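# Lay one staple stick upright on the table

## Task

Remove a single stick of staples from the staple box and set it down on the table with its legs pointing down, far enough from both the box's tray and its sleeve.

## Robot and tools

Robot: two arms, left_arm and right_arm, each ending in a parallel gripper. The fingers extend along the gripper's +z axis and close along its y axis. The reported hand point sits between the finger pads, roughly 1 cm short of the tips. Joint ranges in rad, base to hand: waist -2.618 to 3.054, shoulder 0 to 3.142, elbow 0 to 3.142 (straight at 2.901), wrist pitch -1.571 to 1.571, wrist yaw -1.571 to 1.571, wrist roll -2.094 to 2.094.

Frames: the scene frame has its origin at table-top height, halfway between the nominal arm bases, +z up, +x out over the table, left_arm toward +y (arm names do not match image sides). Calibrated bases: left_arm at (+0.014, +0.297, +0.041) m, quat_wxyz (+1.000, 0, 0, -0.018); right_arm at (+0.049, -0.282, +0.024) m, quat_wxyz (+1.000, 0, 0, +0.006). Each arm's end_effector_position (m), end_effector_quat_wxyz, velocities and Hand target are given in that arm's own base frame. Fixed cameras and the table use the scene frame. Every motion offset is expressed along the current Hand target's own axes. Printed hand poses can be wrong by a few cm, more at long reach.

The 14-number row (used by execute_actions and move): always 14 values in [-1, 1], even if one arm stays still. Order: dx, dy, dz, rx, ry, rz, opening for left_arm, then the same seven for right_arm. dx..rz are offsets, not poses: they are measured from that arm's Hand target as it stood when the action or move began, along that target's axes. 1.0 equals 0.6 m of travel or 180 degrees of turn; rx, ry, rz form one rotation vector. Opening is absolute: +1 fully open (0.094 m), -1 closed. Sending all six pose numbers as 0 re-requests the present Hand target; a 0 in the opening slot closes halfway, so repeat the current opening to keep a gripper as is.

execute_actions(actions, cameras): actions is a list of actions; each action is a list of up to 15 rows, one per 1/30 s step; a short action repeats its final row. All rows in an action count from the same start pose, not from the prior row, but a new action starts from the updated Hand target, so repeating an offset moves further. Images return only when actions is empty or cameras names some ("all" for all, [] for none).

move(target, speed, blend, opening_speed, grip_force, blocking, cameras): drives each gripper in a straight line toward target, which is one 14-number row or a list of up to 15 rows; every row in a list is an offset from the same starting Hand targets. speed is m/s (0.002 to 2.9, default 0.25; rotation up to twice that in rad/s), one value or one per target. blend (m) rounds corners in a list; 0 stops at each. opening_speed is per second on the -1..+1 scale, at least 0.2; use it to close gently. grip_force is newtons per pad, 10 to 50, one value or one per arm; it persists, and lower force closes slowly. blocking=false returns early while motion continues. Paths do not avoid obstacles or the other arm; fast moves overshoot and hit harder. Avoid paths passing near an arm's own base. The move: line reports the ending (done, off_target, moving, held, fault) and limits (paced = clipped pose, held = steps withheld). An unnamed arm is done: at rest within 10 mm and 2 degrees.

wait(seconds 0 to 10, cameras): lets the scene run holding commands. stop(cameras): brakes a running move. zoom_image(camera, region [x0, y0, x1, y1] pixels, max 504 each way): magnifies the latest image of cam_head_left, cam_head_right, cam_left_wrist or cam_right_wrist. finished_scene(scene): ends the current scene, given its number; call nothing after it in that reply.

Reading results: Hand target is the last commanded pose after clipping; orientation commands are limited to within 40 degrees of the measured one each step. The gripper often rests a few cm short due to friction and weight; the next command, even zeros, asks again, and you may add the missing distance. grip_measured uses the opening scale; empty it reads up to 2.5 mm wide; on a hard part it reads a few mm below the part's width. The fingers go to the commanded reading, so squeeze rises about 1 N per 0.001 below first contact, jumping to full force near 20 N. Release by commanding well above grip_measured. Joint torques are whole drive outputs (nonzero in free air, noisy, offset); joints 1 to 3 wrap at ±28 N m. "within noise" joint velocities mean the arm is still. Step readings list positions in execute_actions results only. MOTOR HOT appears at 75 °C; at 90 °C the arm folds and idles; at 100 °C it collapses. Avoid holding loads or straining long.

Cameras: cam_head_left and cam_head_right (504x504, on a stand behind the arms), cam_left_wrist and cam_right_wrist (504x504).

Avoid: dropping the stick or releasing it while moving, fast hits or hard presses against fixed things, contact between the two grippers, cameras or arms (this can fail the task), straining a wrist camera cable, and anything leaving the table. Loose objects may occasionally get nudged. The stick must end legs down, clear of the tray and sleeve, stable with the robot released.

Each tool is called after ">>>" as name(argument=value, ...) on one line, values as JSON.

## Session

>>> execute_actions(actions=[])

Scene clock: 0.00 s.
left_arm: end_effector_position=(+0.3926, +0.0129, +0.1019) grip_measured=+1.000 end_effector_quat_wxyz=(+0.596, -0.042, +0.799, +0.071) | right_arm: end_effector_position=(+0.4113, +0.0024, +0.0960) grip_measured=+1.000 end_effector_quat_wxyz=(+0.557, -0.017, +0.830, +0.020)
Joint positions: left_arm=[-0.078 1.553 0.33 0.931 -0.239 -0.005 0.094] | right_arm=[-0.032 1.554 0.451 0.714 -0.081 -0.019 0.094]
Joint velocities: within noise
Joint torques (N m): no reading
Heat: left arm: 27 °C; right arm: 26 °C.
Hand target: left_arm +0.3937, +0.0130, +0.1046; +0.598, -0.043, +0.797, +0.071 | right_arm +0.4121, +0.0024, +0.0980; +0.558, -0.017, +0.829, +0.020
Tool commands: left_gripper/opening=+1.0 right_gripper/opening=+1.0

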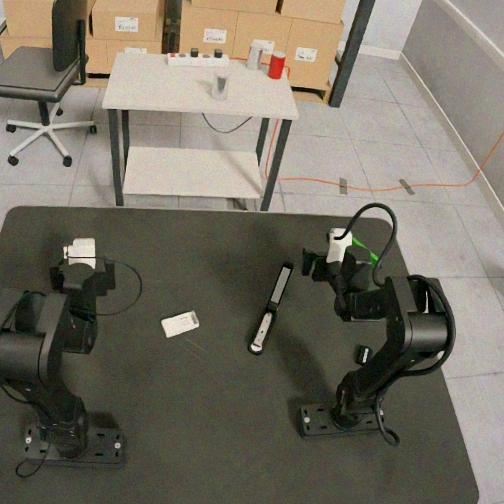

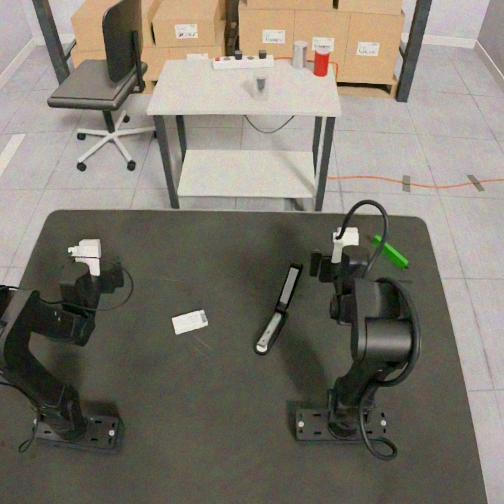

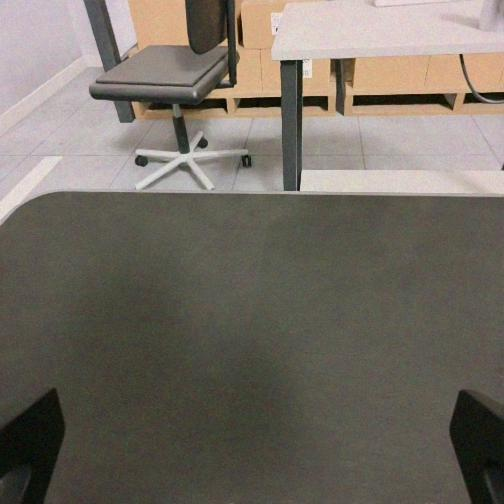

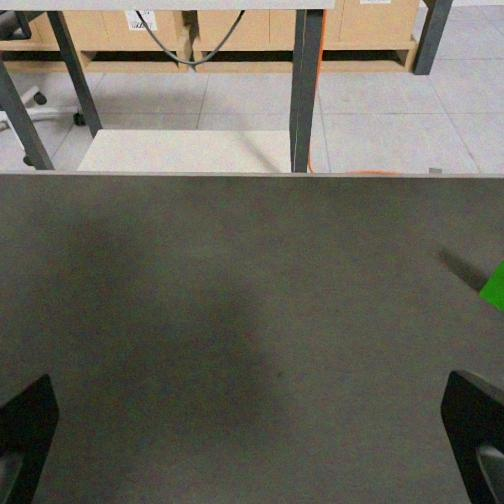

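>>> zoom_image(camera="cam_head_left", region=[140, 290, 230, 350])

>>> zoom_image(camera="cam_head_right", region=[145, 290, 305, 370])

>>> zoom_image(camera="cam_head_left", region=[340, 330, 390, 380])

Scaled by 5.600.

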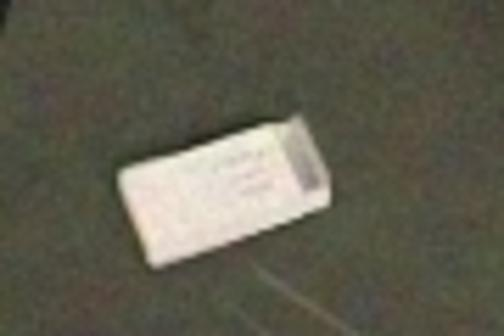

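Scaled by 3.150.

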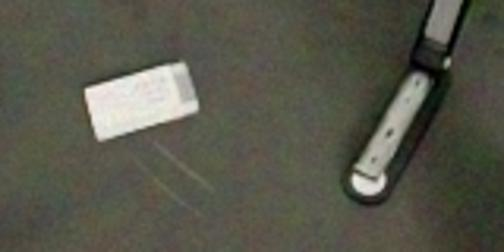

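Scaled by 10.080.

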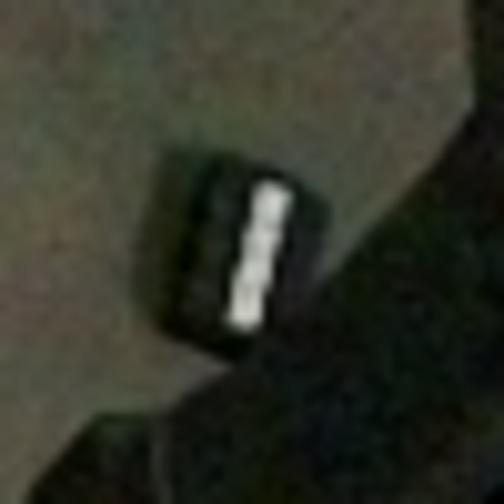

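>>> move(target=[-0.093,-0.354,-0.331,0,0.38,0,1, 0,0,0,0,0,0,1], cameras=["all"])

Scene clock: 3.77 s.
left_arm: end_effector_position=(+0.2545, -0.2281, +0.1970) grip_measured=+1.000 end_effector_quat_wxyz=(+0.067, -0.071, +0.995, +0.014) | right_arm: end_effector_position=(+0.4113, +0.0024, +0.0960) grip_measured=+1.000 end_effector_quat_wxyz=(+0.557, -0.017, +0.830, +0.020)
Joint positions: left_arm=[-0.797 1.811 1.855 -1.549 -0.12 -0.934 0.094] | right_arm=[-0.032 1.554 0.451 0.714 -0.081 -0.019 0.094]
Joint torques (N m): left_arm=[-0.28 -8.62 6.72 0.21 -0.02 -0.12] | right_arm=[0.21 -4.79 5.9 1.56 -0.05 -0.06]
Heat: left arm: 28 °C; right arm: 26 °C.
Hand target: left_arm +0.2537, -0.2298, +0.1996; +0.047, -0.075, +0.995, +0.034 | right_arm +0.4122, +0.0024, +0.0980; +0.558, -0.017, +0.829, +0.020
Off the commanded pose: left_arm 0.003 m, 3 deg | right_arm 0.002 m, 0 deg.
joint sent to its limit (left arm) — joint 4 (wrist pitch), lower limit. The joint targets are off in orientation, not in position.
move: off_target (left_arm)

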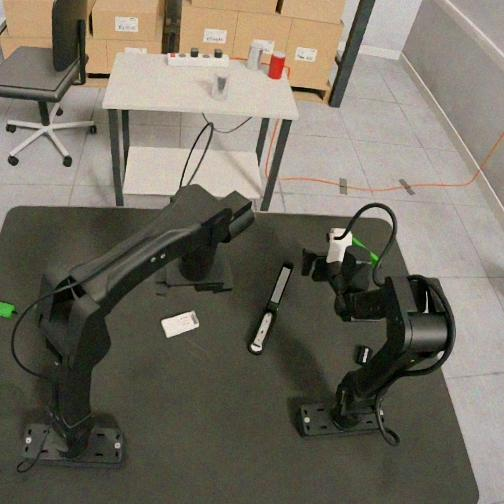

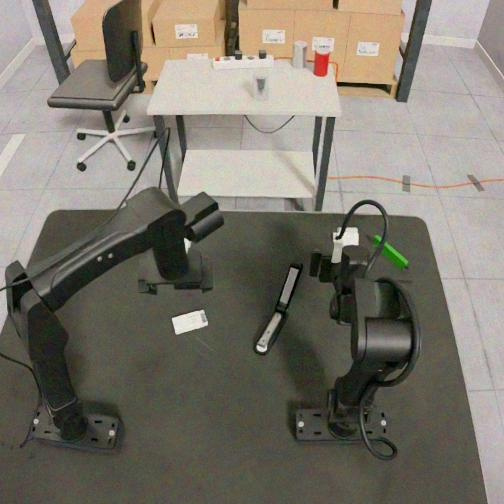

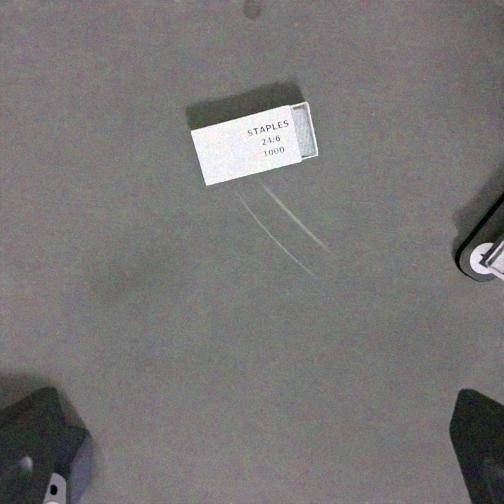

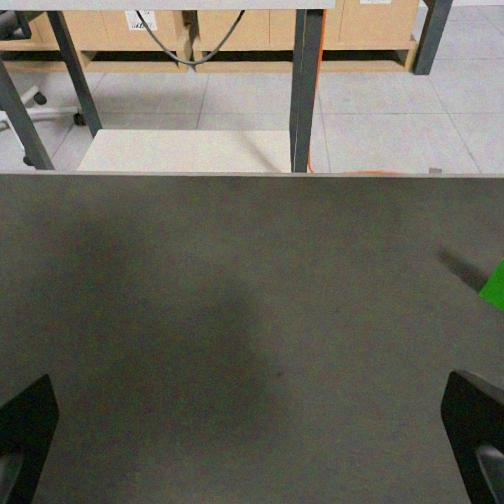

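>>> zoom_image(camera="cam_left_wrist", region=[180, 80, 330, 200])

Scaled by 3.360.

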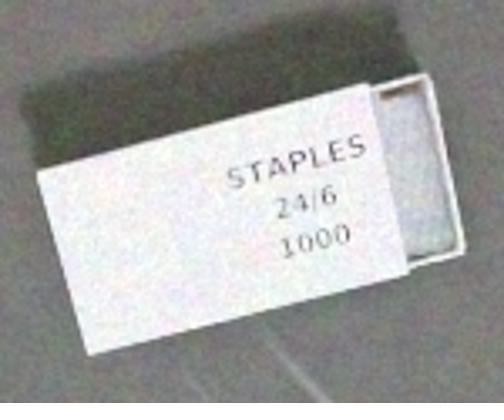

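>>> move(target=[0.02,-0.02,0.18,0,0.0,0,1, 0,0,0,0,0,0,1], cameras=["all"])

>>> zoom_image(camera="cam_left_wrist", region=[180, 80, 360, 240])

Scene clock: 6.53 s.
left_arm: end_effector_position=(+0.2543, -0.2315, +0.0937) grip_measured=+1.000 end_effector_quat_wxyz=(+0.045, -0.075, +0.996, +0.037) | right_arm: end_effector_position=(+0.4113, +0.0024, +0.0960) grip_measured=+1.000 end_effector_quat_wxyz=(+0.557, -0.017, +0.830, +0.020)
Joint positions: left_arm=[-0.802 1.85 1.493 -1.213 -0.115 -0.952 0.094] | right_arm=[-0.032 1.554 0.451 0.714 -0.081 -0.019 0.094]
Joint torques (N m): left_arm=[-0.75 -9.92 4.25 0.39 -0.05 -0.14] | right_arm=[-0.06 -4.64 5.65 1.58 -0.02 0.02]
Heat: left arm: 27 °C; right arm: 26 °C.
Hand target: left_arm +0.2532, -0.2353, +0.0904; +0.047, -0.075, +0.995, +0.034 | right_arm +0.4122, +0.0024, +0.0980; +0.558, -0.017, +0.829, +0.020
Off the commanded pose: left_arm 0.005 m, 0 deg | right_arm 0.002 m, 0 deg.
move: done

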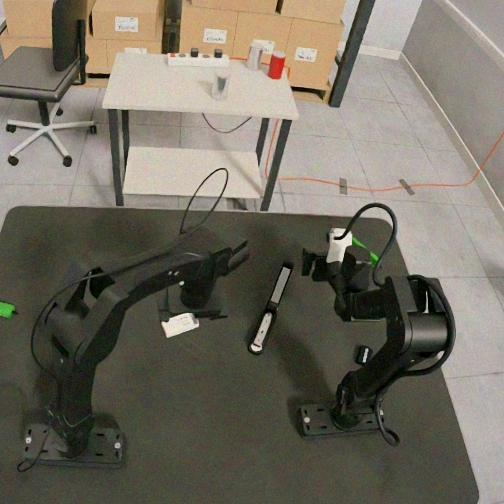

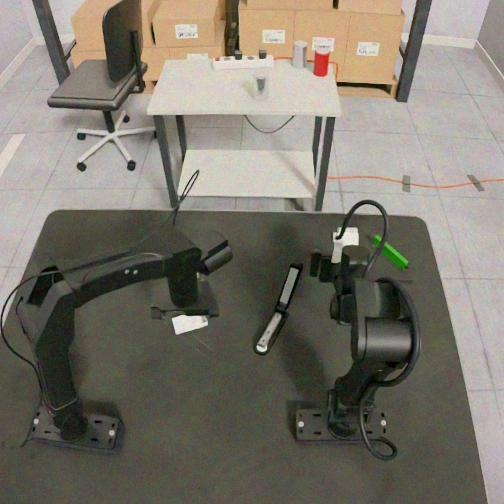

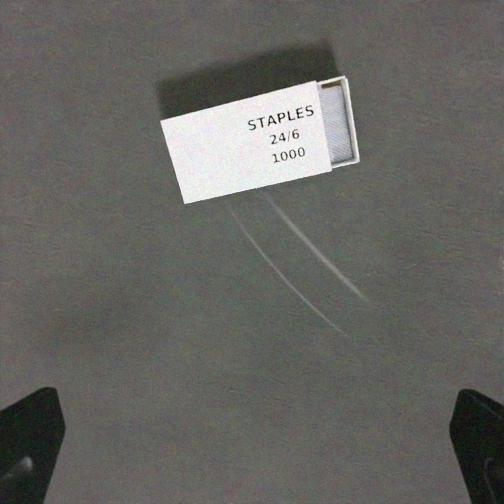

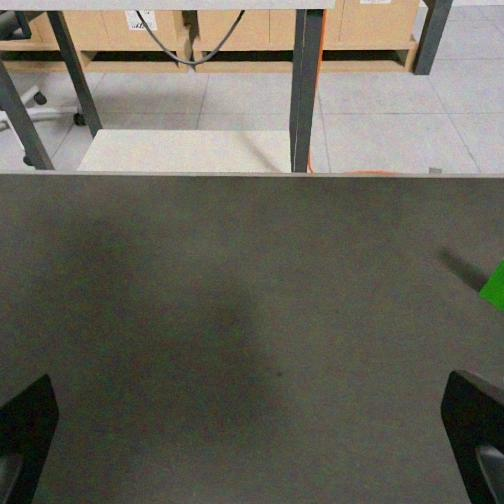

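Scaled by 2.800.

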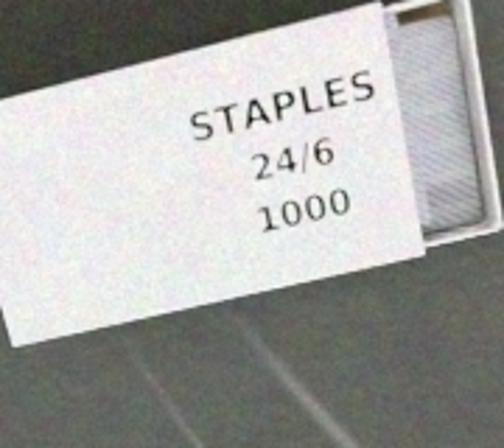

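>>> move(target=[-0.077,0.154,0.0255,0.2037,-0.1966,0.391,1, 0,0,0,0,0,0,1], cameras=["all"], speed=0.4)

Scene clock: 11.07 s.
left_arm: end_effector_position=(+0.2825, -0.1351, +0.0789) grip_measured=+1.000 end_effector_quat_wxyz=(+0.311, +0.522, +0.766, -0.209) | right_arm: end_effector_position=(+0.4113, +0.0024, +0.0960) grip_measured=+1.000 end_effector_quat_wxyz=(+0.557, -0.017, +0.830, +0.020)
Joint positions: left_arm=[-0.083 1.42 0.744 -0.486 0.671 0.968 0.094] | right_arm=[-0.032 1.554 0.451 0.714 -0.081 -0.019 0.094]
Joint torques (N m): left_arm=[0.69 -5.05 6.97 0.69 0.53 0.11] | right_arm=[0.08 -4.6 5.78 1.57 -0.02 -0.04]
Heat: left arm: 28 °C; right arm: 27 °C.
Hand target: left_arm +0.2858, -0.1362, +0.0854; +0.315, +0.523, +0.762, -0.217 | right_arm +0.4122, +0.0024, +0.0980; +0.558, -0.017, +0.829, +0.020
Off the commanded pose: left_arm 0.007 m, 1 deg | right_arm 0.002 m, 0 deg.
move: done

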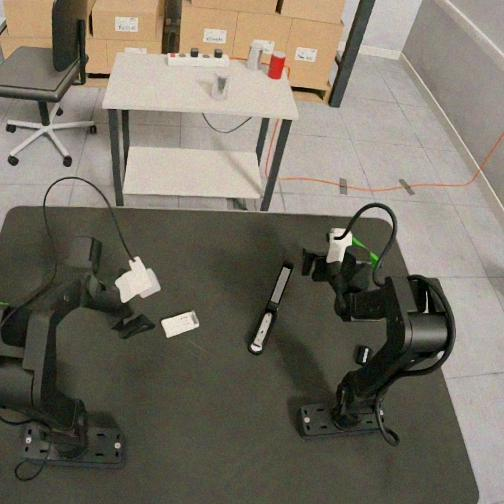

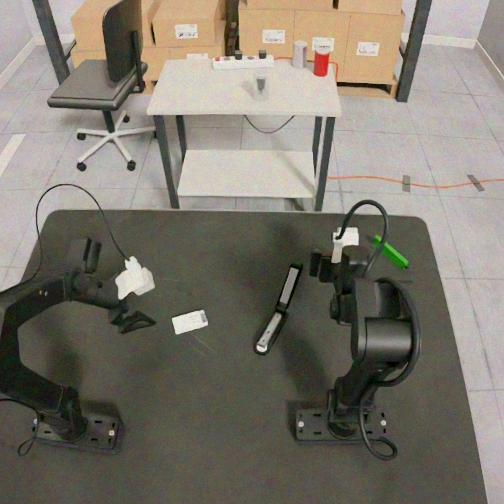

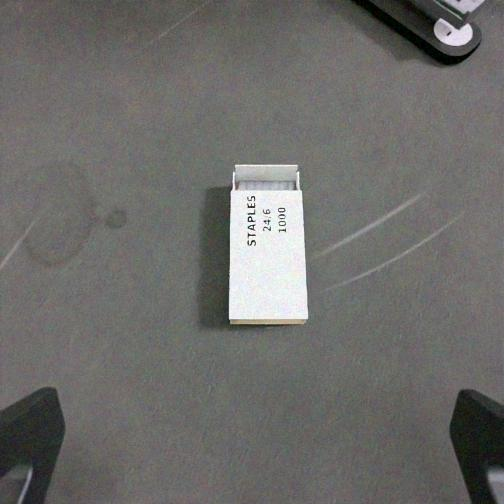

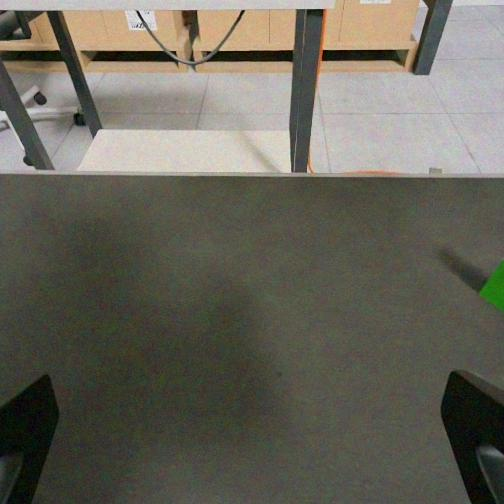

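>>> move(target=[0.049,-0.0092,0.172,0,0,0,1, 0.077,0.408,-0.140,-0.4876,0.0932,-0.327,1], cameras=["all"], speed=0.25)

Scene clock: 16.27 s.
left_arm: end_effector_position=(+0.3040, -0.1851, -0.0033) grip_measured=+1.000 end_effector_quat_wxyz=(+0.320, +0.524, +0.760, -0.212) | right_arm: end_effector_position=(+0.3040, +0.2383, +0.0922) grip_measured=+1.000 end_effector_quat_wxyz=(-0.230, +0.749, -0.546, -0.297)
Joint positions: left_arm=[-0.257 1.752 0.633 0.089 0.606 0.777 0.094] | right_arm=[0.332 1.936 1.401 -0.988 -0.769 -1.53 0.094]
Joint torques (N m): left_arm=[-0.54 -6.87 2.99 1.24 0.29 -0.11] | right_arm=[0.38 -5.72 8.08 -0.12 -0.6 -0.07]
Heat: left arm: 28 °C; right arm: 27 °C.
Hand target: left_arm +0.2995, -0.1870, -0.0083; +0.315, +0.523, +0.762, -0.217 | right_arm +0.3047, +0.2422, +0.0901; -0.225, +0.747, -0.543, -0.309
Off the commanded pose: left_arm 0.007 m, 1 deg | right_arm 0.004 m, 2 deg.
move: done

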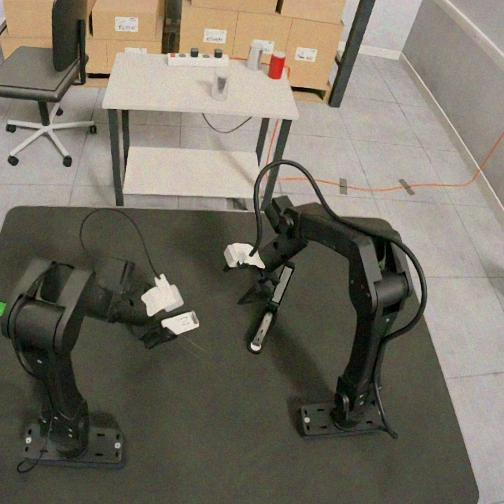

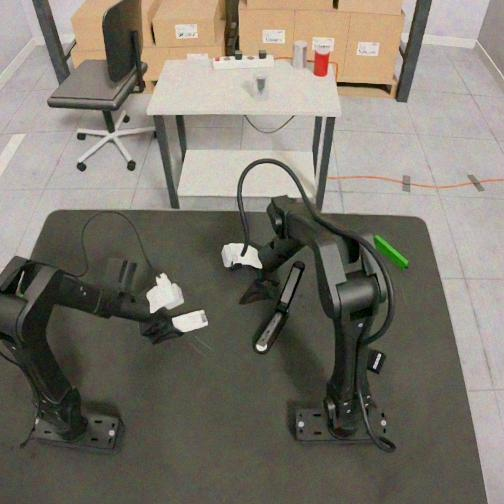

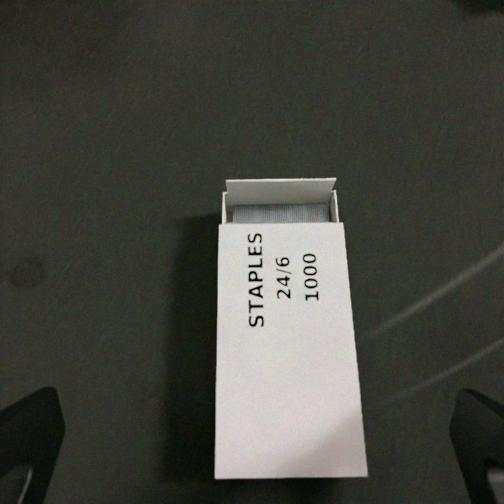

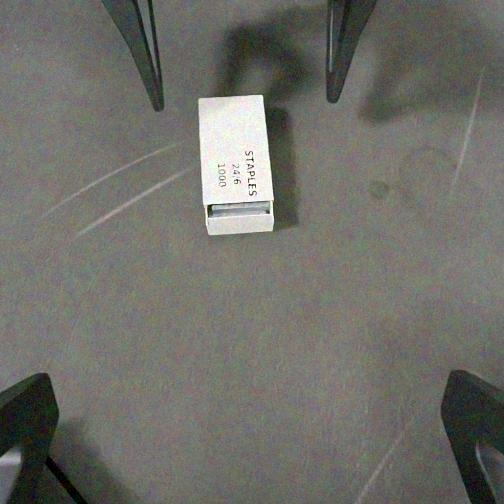

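>>> move(target=[0.019,-0.0125,0.019,0,0,0,1, -0.037,0,0.136,-0.0236,0,-0.0236,1], cameras=["all"], speed=0.15)

Scene clock: 18.63 s.
left_arm: end_effector_position=(+0.2970, -0.1879, -0.0198) grip_measured=+1.000 end_effector_quat_wxyz=(+0.320, +0.524, +0.760, -0.212) | right_arm: end_effector_position=(+0.2785, +0.3068, +0.0519) grip_measured=+1.000 end_effector_quat_wxyz=(-0.206, +0.777, -0.505, -0.314)
Joint positions: left_arm=[-0.274 1.801 0.588 0.193 0.597 0.759 0.094] | right_arm=[0.526 2.053 1.401 -0.811 -0.763 -1.42 0.094]
Joint torques (N m): left_arm=[-0.59 -6.87 2.78 1.25 0.27 -0.12] | right_arm=[0.05 -6.69 7.28 0.32 -0.61 0.03]
Heat: left arm: 28 °C; right arm: 27 °C.
Hand target: left_arm +0.2925, -0.1897, -0.0244; +0.315, +0.523, +0.762, -0.217 | right_arm +0.2821, +0.3119, +0.0480; -0.208, +0.775, -0.503, -0.321
Off the commanded pose: left_arm 0.007 m, 1 deg | right_arm 0.007 m, 1 deg.
move: done

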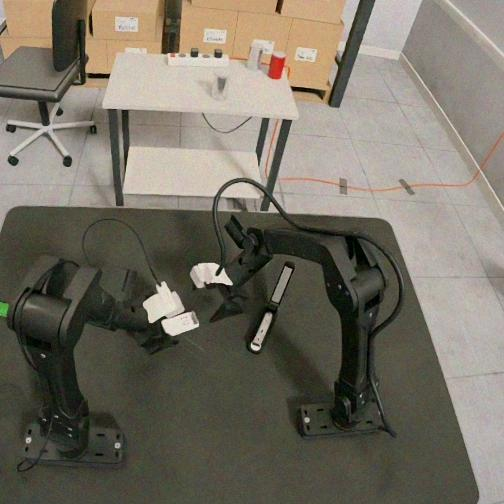

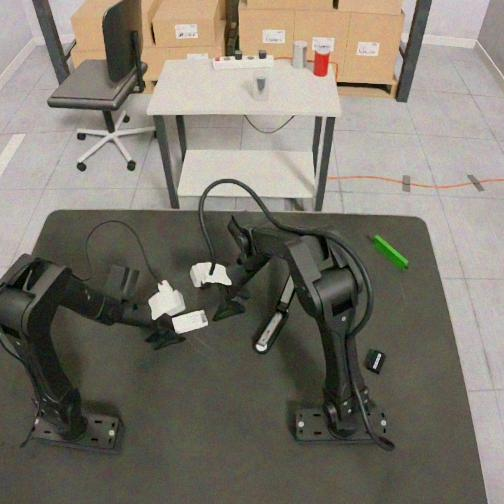

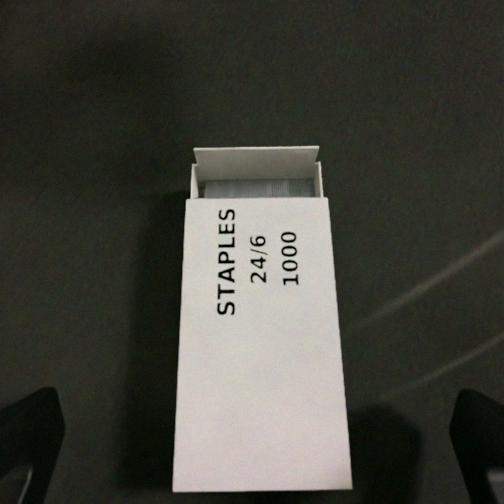

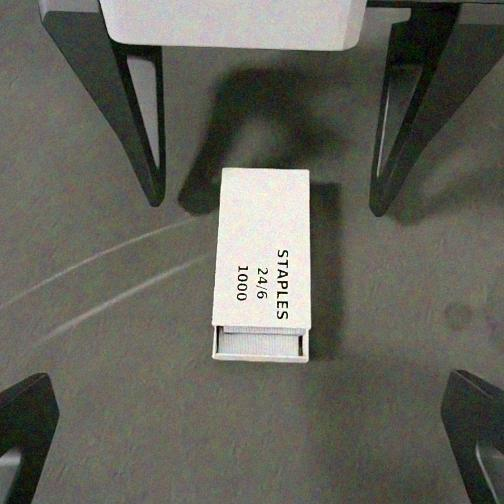

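>>> move(target=[0,0,0,0,0,0,-0.28, 0.035,-0.006,0.0967,0,0,0,1], cameras=["all"], speed=0.12, grip_force=[12, 12])

Scene clock: 24.57 s.
left_arm: end_effector_position=(+0.2971, -0.1879, -0.0198) grip_measured=+0.163 end_effector_quat_wxyz=(+0.320, +0.524, +0.760, -0.212) | right_arm: end_effector_position=(+0.2816, +0.3372, +0.0042) grip_measured=+1.000 end_effector_quat_wxyz=(-0.219, +0.779, -0.501, -0.307)
Joint positions: left_arm=[-0.274 1.801 0.588 0.193 0.597 0.759 0.055] | right_arm=[0.588 2.168 1.364 -0.567 -0.753 -1.331 0.094]
Joint velocities: left_arm=[0.002 0.002 0.012 -0.051 0.022 0.007 -0.007] | right_arm=[within noise]
Joint torques (N m): left_arm=[-0.55 -7.05 2.78 1.25 0.29 -0.11] | right_arm=[0.31 -7.23 4.26 0.48 -0.65 0.02]
Heat: left arm: 29 °C; right arm: 27 °C.
Hand target: left_arm +0.2925, -0.1897, -0.0244; +0.315, +0.523, +0.761, -0.217 | right_arm +0.2746, +0.3373, -0.0079; -0.208, +0.775, -0.503, -0.321
Off the commanded pose: left_arm 0.007 m, 1 deg | right_arm 0.014 m, 2 deg.
grip_force (N): 12, 12
move: moving (left_arm; no rest 5 s after the path's end), off_target (right_arm)

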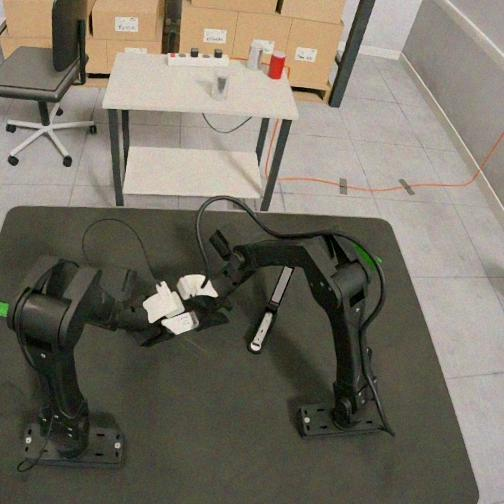

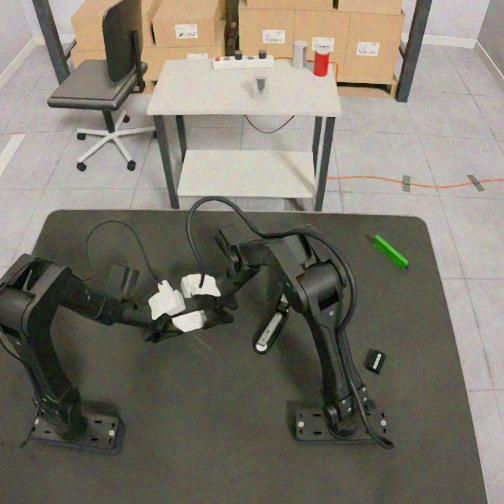

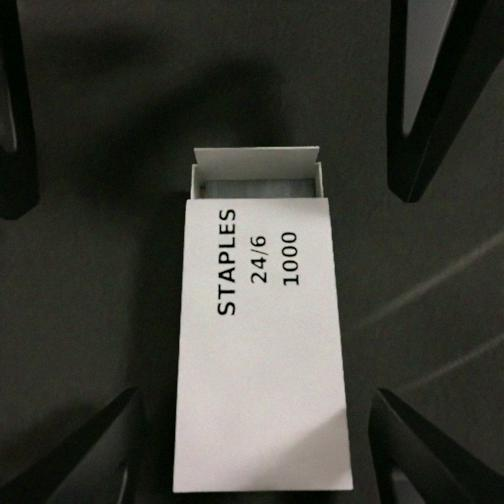

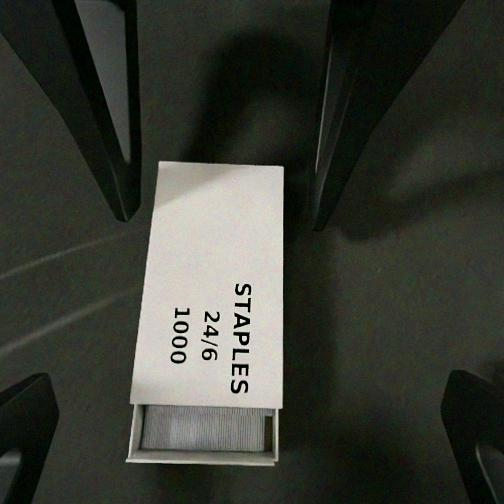

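>>> move(target=[0,0,0,0,0,0,-0.28, 0.017,0.0228,-0.0053,-0.0118,0,-0.0118,1], cameras=["cam_left_wrist","cam_right_wrist"], speed=0.1)

Scene clock: 27.07 s.
left_arm: end_effector_position=(+0.2971, -0.1879, -0.0198) grip_measured=-0.188 end_effector_quat_wxyz=(+0.320, +0.524, +0.760, -0.212) | right_arm: end_effector_position=(+0.2758, +0.3289, -0.0017) grip_measured=+1.000 end_effector_quat_wxyz=(-0.218, +0.796, -0.476, -0.304)
Joint positions: left_arm=[-0.274 1.801 0.588 0.193 0.597 0.759 0.038] | right_arm=[0.579 2.168 1.342 -0.584 -0.753 -1.42 0.094]
Joint torques (N m): left_arm=[-0.61 -6.94 2.84 1.24 0.3 -0.11] | right_arm=[-0.75 -7.35 4.19 0.11 -0.62 -0.12]
Heat: left arm: 29 °C; right arm: 27 °C.
Hand target: left_arm +0.2925, -0.1897, -0.0244; +0.315, +0.523, +0.762, -0.217 | right_arm +0.2660, +0.3232, -0.0128; -0.200, +0.788, -0.483, -0.326
Off the commanded pose: left_arm 0.007 m, 1 deg | right_arm 0.016 m, 3 deg.
grip_force (N): 12, 12
move: off_target (right_arm)
Images, in order (width x height): cam_left_wrist 504x504, cam_right_wrist 504x504.

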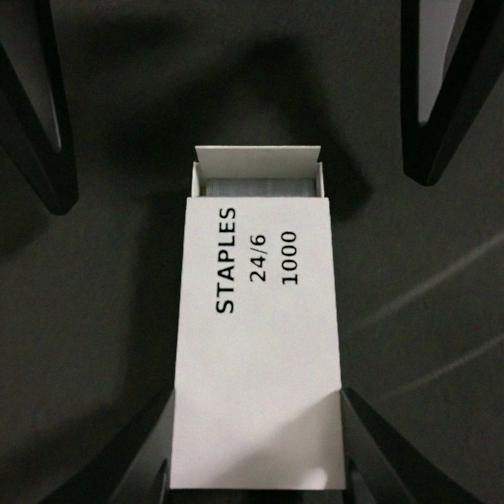

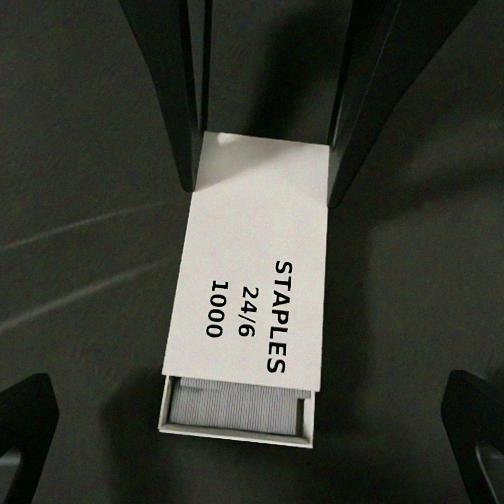

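>>> move(target=[0,0,0,0,0,0,-0.28, 0.0083,0.0088,0.001,0.0275,0,0.0275,1], cameras=["cam_left_wrist","cam_right_wrist"], speed=0.1)

Scene clock: 28.67 s.
left_arm: end_effector_position=(+0.2971, -0.1879, -0.0198) grip_measured=-0.194 end_effector_quat_wxyz=(+0.320, +0.524, +0.760, -0.212) | right_arm: end_effector_position=(+0.2648, +0.3253, -0.0134) grip_measured=+1.000 end_effector_quat_wxyz=(-0.228, +0.759, -0.518, -0.322)
Joint positions: left_arm=[-0.274 1.801 0.588 0.193 0.597 0.759 0.038] | right_arm=[0.576 2.137 1.199 -0.406 -0.785 -1.273 0.094]
Joint torques (N m): left_arm=[-0.61 -6.94 2.66 1.21 0.29 -0.12] | right_arm=[-0.53 -10.02 2.74 0.32 -0.21 0.12]
Heat: left arm: 29 °C; right arm: 27 °C.
Hand target: left_arm +0.2925, -0.1897, -0.0244; +0.315, +0.523, +0.762, -0.217 | right_arm +0.2627, +0.3180, -0.0168; -0.219, +0.757, -0.530, -0.313
Off the commanded pose: left_arm 0.007 m, 1 deg | right_arm 0.008 m, 2 deg.
grip_force (N): 12, 12
move: done
Images, in order (width x height): cam_left_wrist 504x504, cam_right_wrist 504x504.

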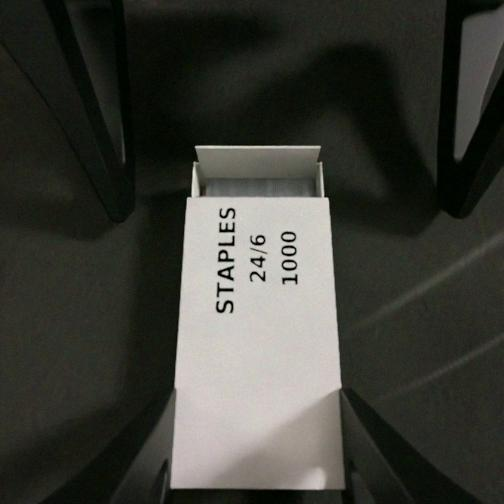

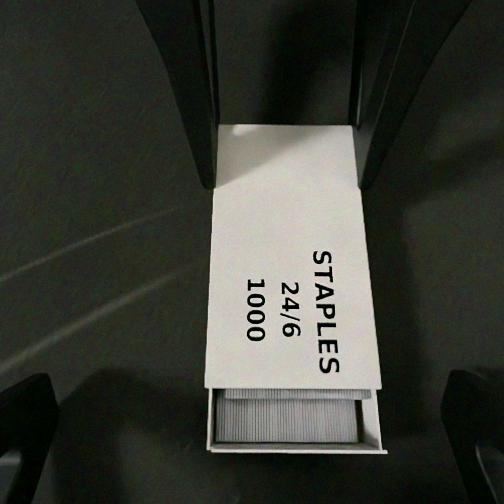

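>>> move(target=[0,0,0,0,0,0,-0.28, 0.004,-0.0197,-0.0135,0,0,0,1], cameras=["cam_left_wrist","cam_right_wrist"], speed=0.1)

Scene clock: 29.77 s.
left_arm: end_effector_position=(+0.2971, -0.1879, -0.0198) grip_measured=-0.194 end_effector_quat_wxyz=(+0.320, +0.524, +0.760, -0.212) | right_arm: end_effector_position=(+0.2748, +0.3168, -0.0128) grip_measured=+1.000 end_effector_quat_wxyz=(-0.226, +0.759, -0.526, -0.311)
Joint positions: left_arm=[-0.274 1.801 0.588 0.193 0.597 0.759 0.038] | right_arm=[0.551 2.137 1.218 -0.439 -0.765 -1.292 0.094]
Joint torques (N m): left_arm=[-0.69 -7.04 2.74 1.23 0.28 -0.12] | right_arm=[-0.65 -8.05 6.31 0.11 -0.44 -0.03]
Heat: left arm: 29 °C; right arm: 27 °C.
Hand target: left_arm +0.2925, -0.1897, -0.0244; +0.315, +0.523, +0.762, -0.217 | right_arm +0.2763, +0.3150, -0.0128; -0.219, +0.757, -0.530, -0.313
Off the commanded pose: left_arm 0.007 m, 1 deg | right_arm 0.002 m, 1 deg.
grip_force (N): 12, 12
move: done
Images, in order (width x height): cam_left_wrist 504x504, cam_right_wrist 504x504.

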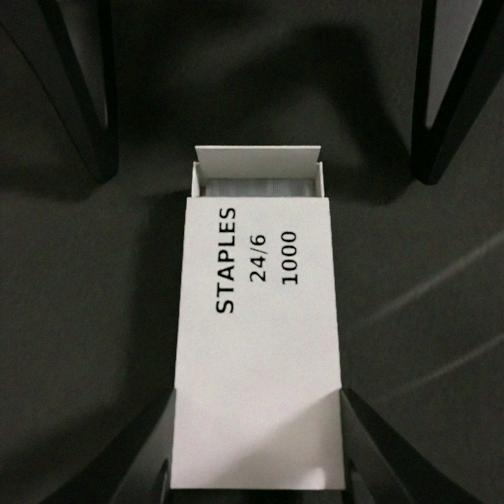

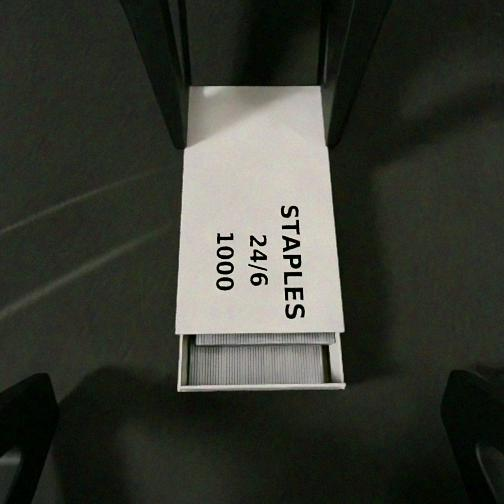

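>>> move(target=[[0,0,0,0,0,0,-0.28, 0.0,-0.004,0.004,0,0,0,1],[0,0,0,0,0,0,-0.28, 0.0,-0.004,0.004,0,0,0,-0.33]], cameras=["cam_left_wrist","cam_right_wrist"], speed=0.1, grip_force=[15, 15])

>>> wait(seconds=4, cameras=["cam_left_wrist","cam_right_wrist"])

Scene clock: 35.63 s.
left_arm: end_effector_position=(+0.2971, -0.1879, -0.0198) grip_measured=-0.199 end_effector_quat_wxyz=(+0.320, +0.524, +0.760, -0.212) | right_arm: end_effector_position=(+0.2763, +0.3163, -0.0126) grip_measured=-0.082 end_effector_quat_wxyz=(-0.224, +0.760, -0.528, -0.307)
Joint positions: left_arm=[-0.274 1.801 0.588 0.193 0.597 0.759 0.038] | right_arm=[0.551 2.137 1.225 -0.448 -0.756 -1.292 0.043]
Joint velocities: left_arm=[within noise] | right_arm=[0.002 0.002 -0.012 -0.037 -0.037 0.007 -0.011]
Joint torques (N m): left_arm=[-0.64 -6.84 2.76 1.25 0.3 -0.12] | right_arm=[-0.32 -7.3 6.64 0.23 -0.56 0.02]
Heat: left arm: 29 °C; right arm: 27 °C.
Hand target: left_arm +0.2924, -0.1897, -0.0244; +0.315, +0.523, +0.762, -0.217 | right_arm +0.2781, +0.3175, -0.0145; -0.219, +0.757, -0.530, -0.313
Off the commanded pose: left_arm 0.007 m, 1 deg | right_arm 0.003 m, 1 deg.
grip_force (N): 15, 15
move: moving (right_arm; no rest 5 s after target 2's new opening was sent)
Images, in order (width x height): cam_left_wrist 504x504, cam_right_wrist 504x504.

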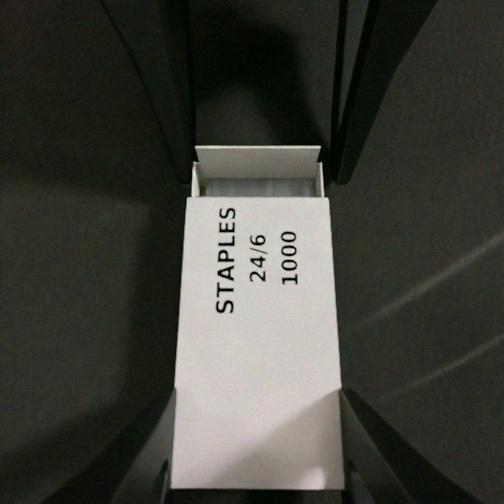

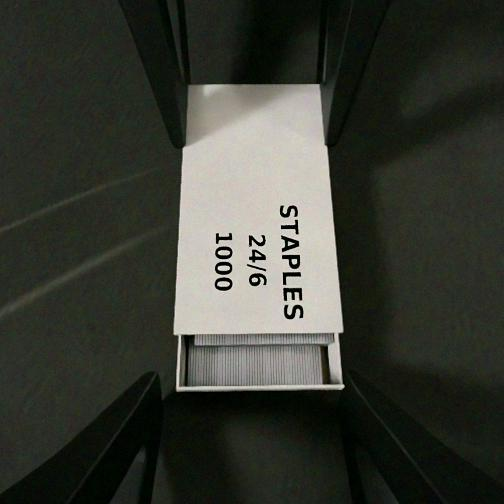

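Scene clock: 39.63 s.
left_arm: end_effector_position=(+0.2971, -0.1879, -0.0198) grip_measured=-0.199 end_effector_quat_wxyz=(+0.320, +0.524, +0.760, -0.212) | right_arm: end_effector_position=(+0.2762, +0.3163, -0.0126) grip_measured=-0.237 end_effector_quat_wxyz=(-0.224, +0.760, -0.528, -0.307)
Joint positions: left_arm=[-0.274 1.801 0.588 0.193 0.597 0.759 0.038] | right_arm=[0.551 2.137 1.225 -0.448 -0.756 -1.292 0.036]
Joint torques (N m): left_arm=[-0.64 -6.84 2.85 1.23 0.3 -0.1] | right_arm=[-0.16 -7.21 7.12 0.23 -0.55 0.04]
Heat: left arm: 29 °C; right arm: 27 °C.
Hand target: left_arm +0.2924, -0.1897, -0.0244; +0.315, +0.523, +0.762, -0.217 | right_arm +0.2781, +0.3175, -0.0145; -0.219, +0.757, -0.530, -0.313
Tool commands: left_gripper/opening=-0.28 right_gripper/opening=-0.33
Off the commanded pose: left_arm 0.007 m, 1 deg | right_arm 0.003 m, 1 deg.
grip_force (N): 15, 15
wait: 4.00 s; at rest by 0.87 s
Images, in order (width x height): cam_left_wrist 504x504, cam_right_wrist 504x504.

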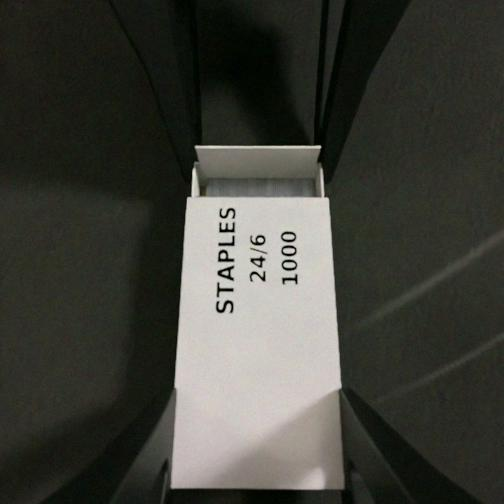

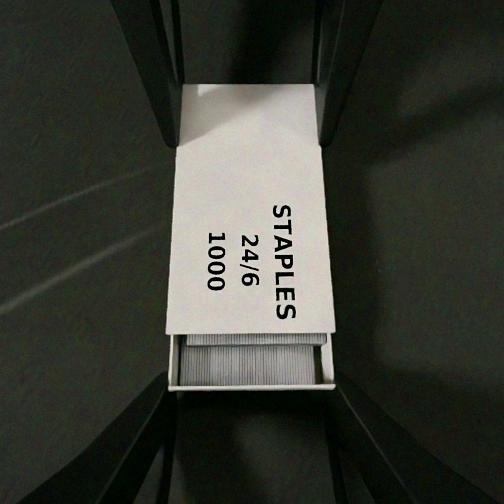

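>>> move(target=[0,0,0,0,0,0,-0.28, 0.053,0.003,-0.053,0,0,0,-0.33], cameras=["all"], speed=0.06)

Scene clock: 41.10 s.
left_arm: end_effector_position=(+0.3016, -0.2010, -0.0096) grip_measured=-0.199 end_effector_quat_wxyz=(+0.345, +0.528, +0.743, -0.223) | right_arm: end_effector_position=(+0.2824, +0.2978, -0.0022) grip_measured=-0.238 end_effector_quat_wxyz=(-0.245, +0.756, -0.506, -0.334)
Joint positions: left_arm=[-0.295 1.801 0.588 0.257 0.625 0.736 0.038] | right_arm=[0.474 2.137 1.231 -0.52 -0.846 -1.422 0.036]
Joint torques (N m): left_arm=[0.83 -7.12 2.74 0.71 0.06 0.14] | right_arm=[-3.71 -7.92 5.68 -0.32 0.11 -0.31]
Heat: left arm: 29 °C; right arm: 27 °C.
Hand target: left_arm +0.2925, -0.1897, -0.0244; +0.315, +0.523, +0.762, -0.217 | right_arm +0.2918, +0.2746, -0.0144; -0.219, +0.757, -0.530, -0.313
Off the commanded pose: left_arm 0.021 m, 4 deg | right_arm 0.028 m, 5 deg.
grip_force (N): 15, 15
move: off_target (left_arm, right_arm)

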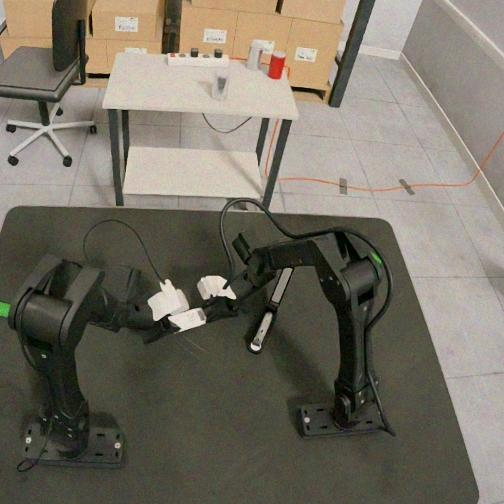

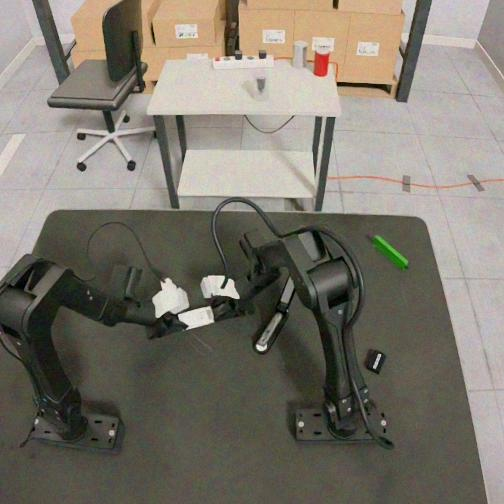

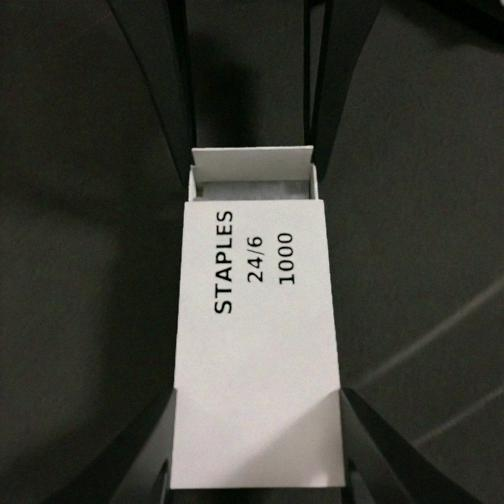

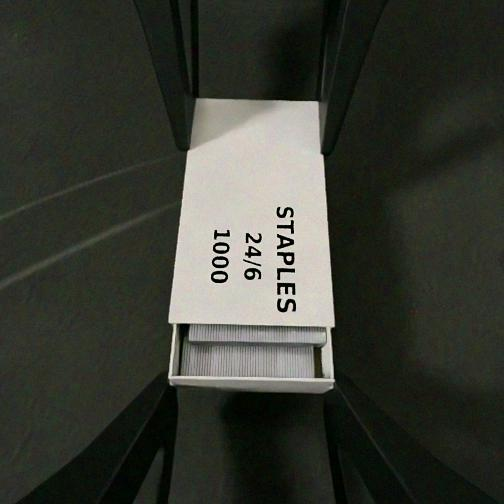

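>>> move(target=[0.03,0,-0.03,0,0,0,-0.28, 0.03,0.002,-0.03,0,0,0,-0.33], cameras=["cam_left_wrist","cam_right_wrist"], speed=0.06)

Scene clock: 42.47 s.
left_arm: end_effector_position=(+0.2923, -0.1713, -0.0202) grip_measured=-0.202 end_effector_quat_wxyz=(+0.333, +0.524, +0.754, -0.216) | right_arm: end_effector_position=(+0.3005, +0.2481, -0.0118) grip_measured=-0.240 end_effector_quat_wxyz=(-0.226, +0.758, -0.532, -0.304)
Joint positions: left_arm=[-0.206 1.786 0.543 0.209 0.649 0.825 0.037] | right_arm=[0.357 2.137 1.238 -0.635 -0.775 -1.544 0.036]
Joint torques (N m): left_arm=[0.5 -8.92 2.56 0.63 0.22 0.12] | right_arm=[0.35 -6.71 6.48 -0.16 -0.54 -0.11]
Heat: left arm: 29 °C; right arm: 27 °C.
Hand target: left_arm +0.2834, -0.1659, -0.0244; +0.316, +0.523, +0.761, -0.217 | right_arm +0.2993, +0.2502, -0.0145; -0.219, +0.757, -0.530, -0.313
Off the commanded pose: left_arm 0.011 m, 2 deg | right_arm 0.004 m, 1 deg.
grip_force (N): 15, 15
move: off_target (left_arm)
Images, in order (width x height): cam_left_wrist 504x504, cam_right_wrist 504x504.

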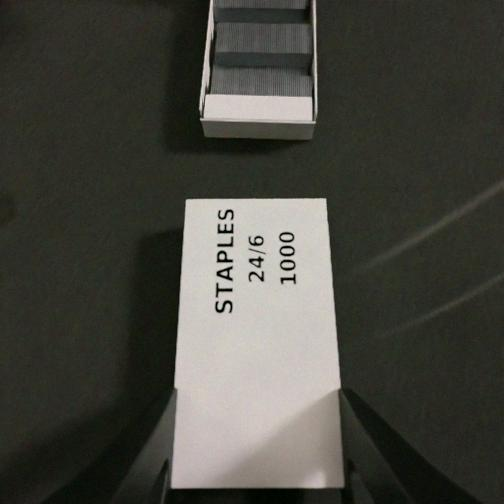

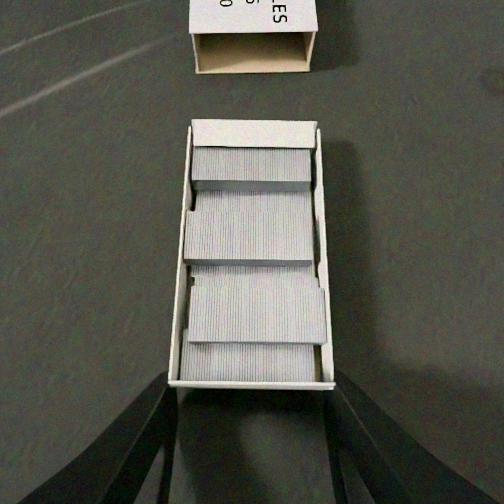

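>>> move(target=[[0,0,0,0,0,0,0.1, 0,0,0,0,0,0,0.1],[0,0,-0.13,0,0,0,0.1, 0,0,-0.17,0,0,0,0.1],[0,0,-0.25,0,0,0,0.1, 0,0,-0.17,0,0,0,1]], cameras=["all"], grip_force=[50, 50], speed=0.25)

Scene clock: 46.73 s.
left_arm: end_effector_position=(+0.2416, -0.0662, +0.0742) grip_measured=+0.098 end_effector_quat_wxyz=(+0.307, +0.524, +0.766, -0.210) | right_arm: end_effector_position=(+0.3201, +0.1791, +0.0442) grip_measured=+0.999 end_effector_quat_wxyz=(-0.206, +0.754, -0.538, -0.317)
Joint positions: left_arm=[0.243 1.357 0.7 -0.793 0.754 1.396 0.052] | right_arm=[0.164 2.111 1.449 -1.111 -0.754 -1.818 0.094]
Joint torques (N m): left_arm=[0.58 -4.04 6.61 0.23 0.56 0.07] | right_arm=[0.12 -10.3 6.89 -0.55 -0.56 -0.1]
Heat: left arm: 29 °C; right arm: 27 °C.
Hand target: left_arm +0.2453, -0.0669, +0.0816; +0.315, +0.523, +0.762, -0.217 | right_arm +0.3240, +0.1826, +0.0577; -0.220, +0.757, -0.530, -0.313
Off the commanded pose: left_arm 0.008 m, 1 deg | right_arm 0.014 m, 2 deg.
move: off_target (right_arm); target 3's new opening was sent with right_arm's hand 0.014 m and 2 deg from that target

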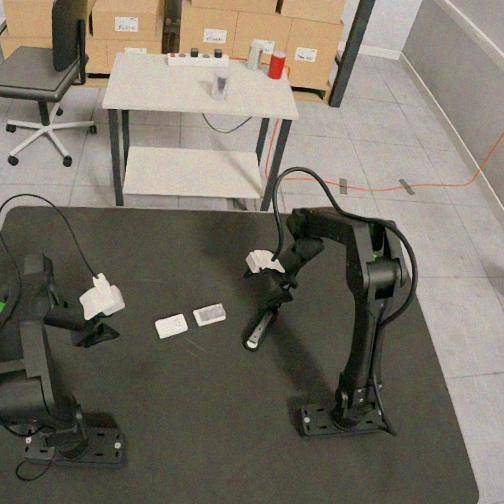

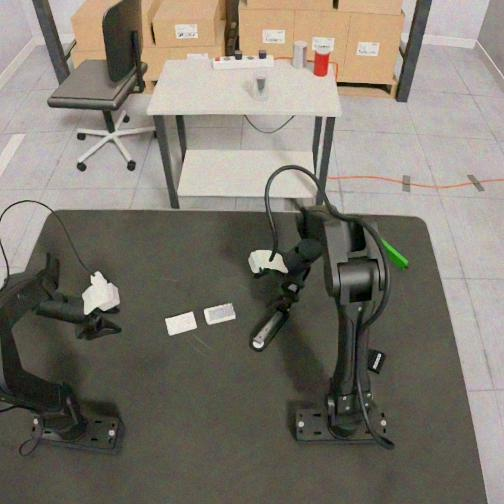

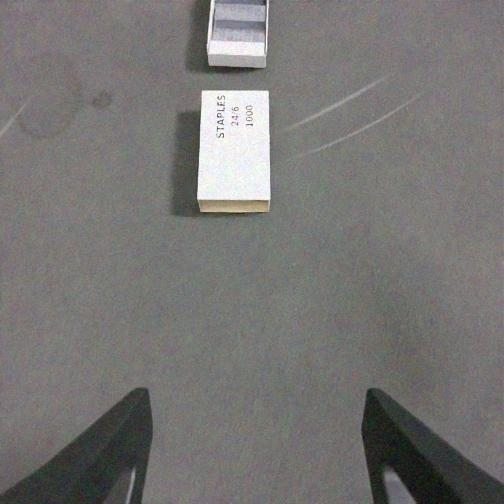

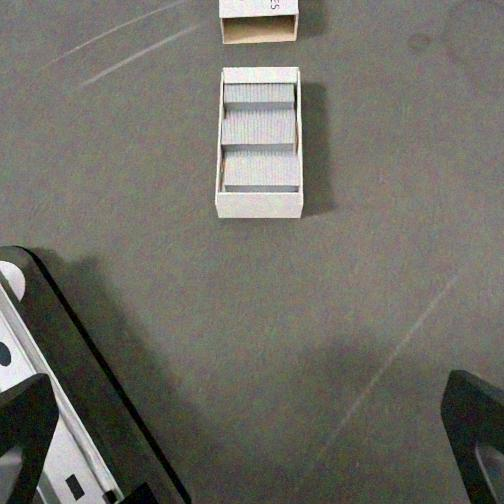

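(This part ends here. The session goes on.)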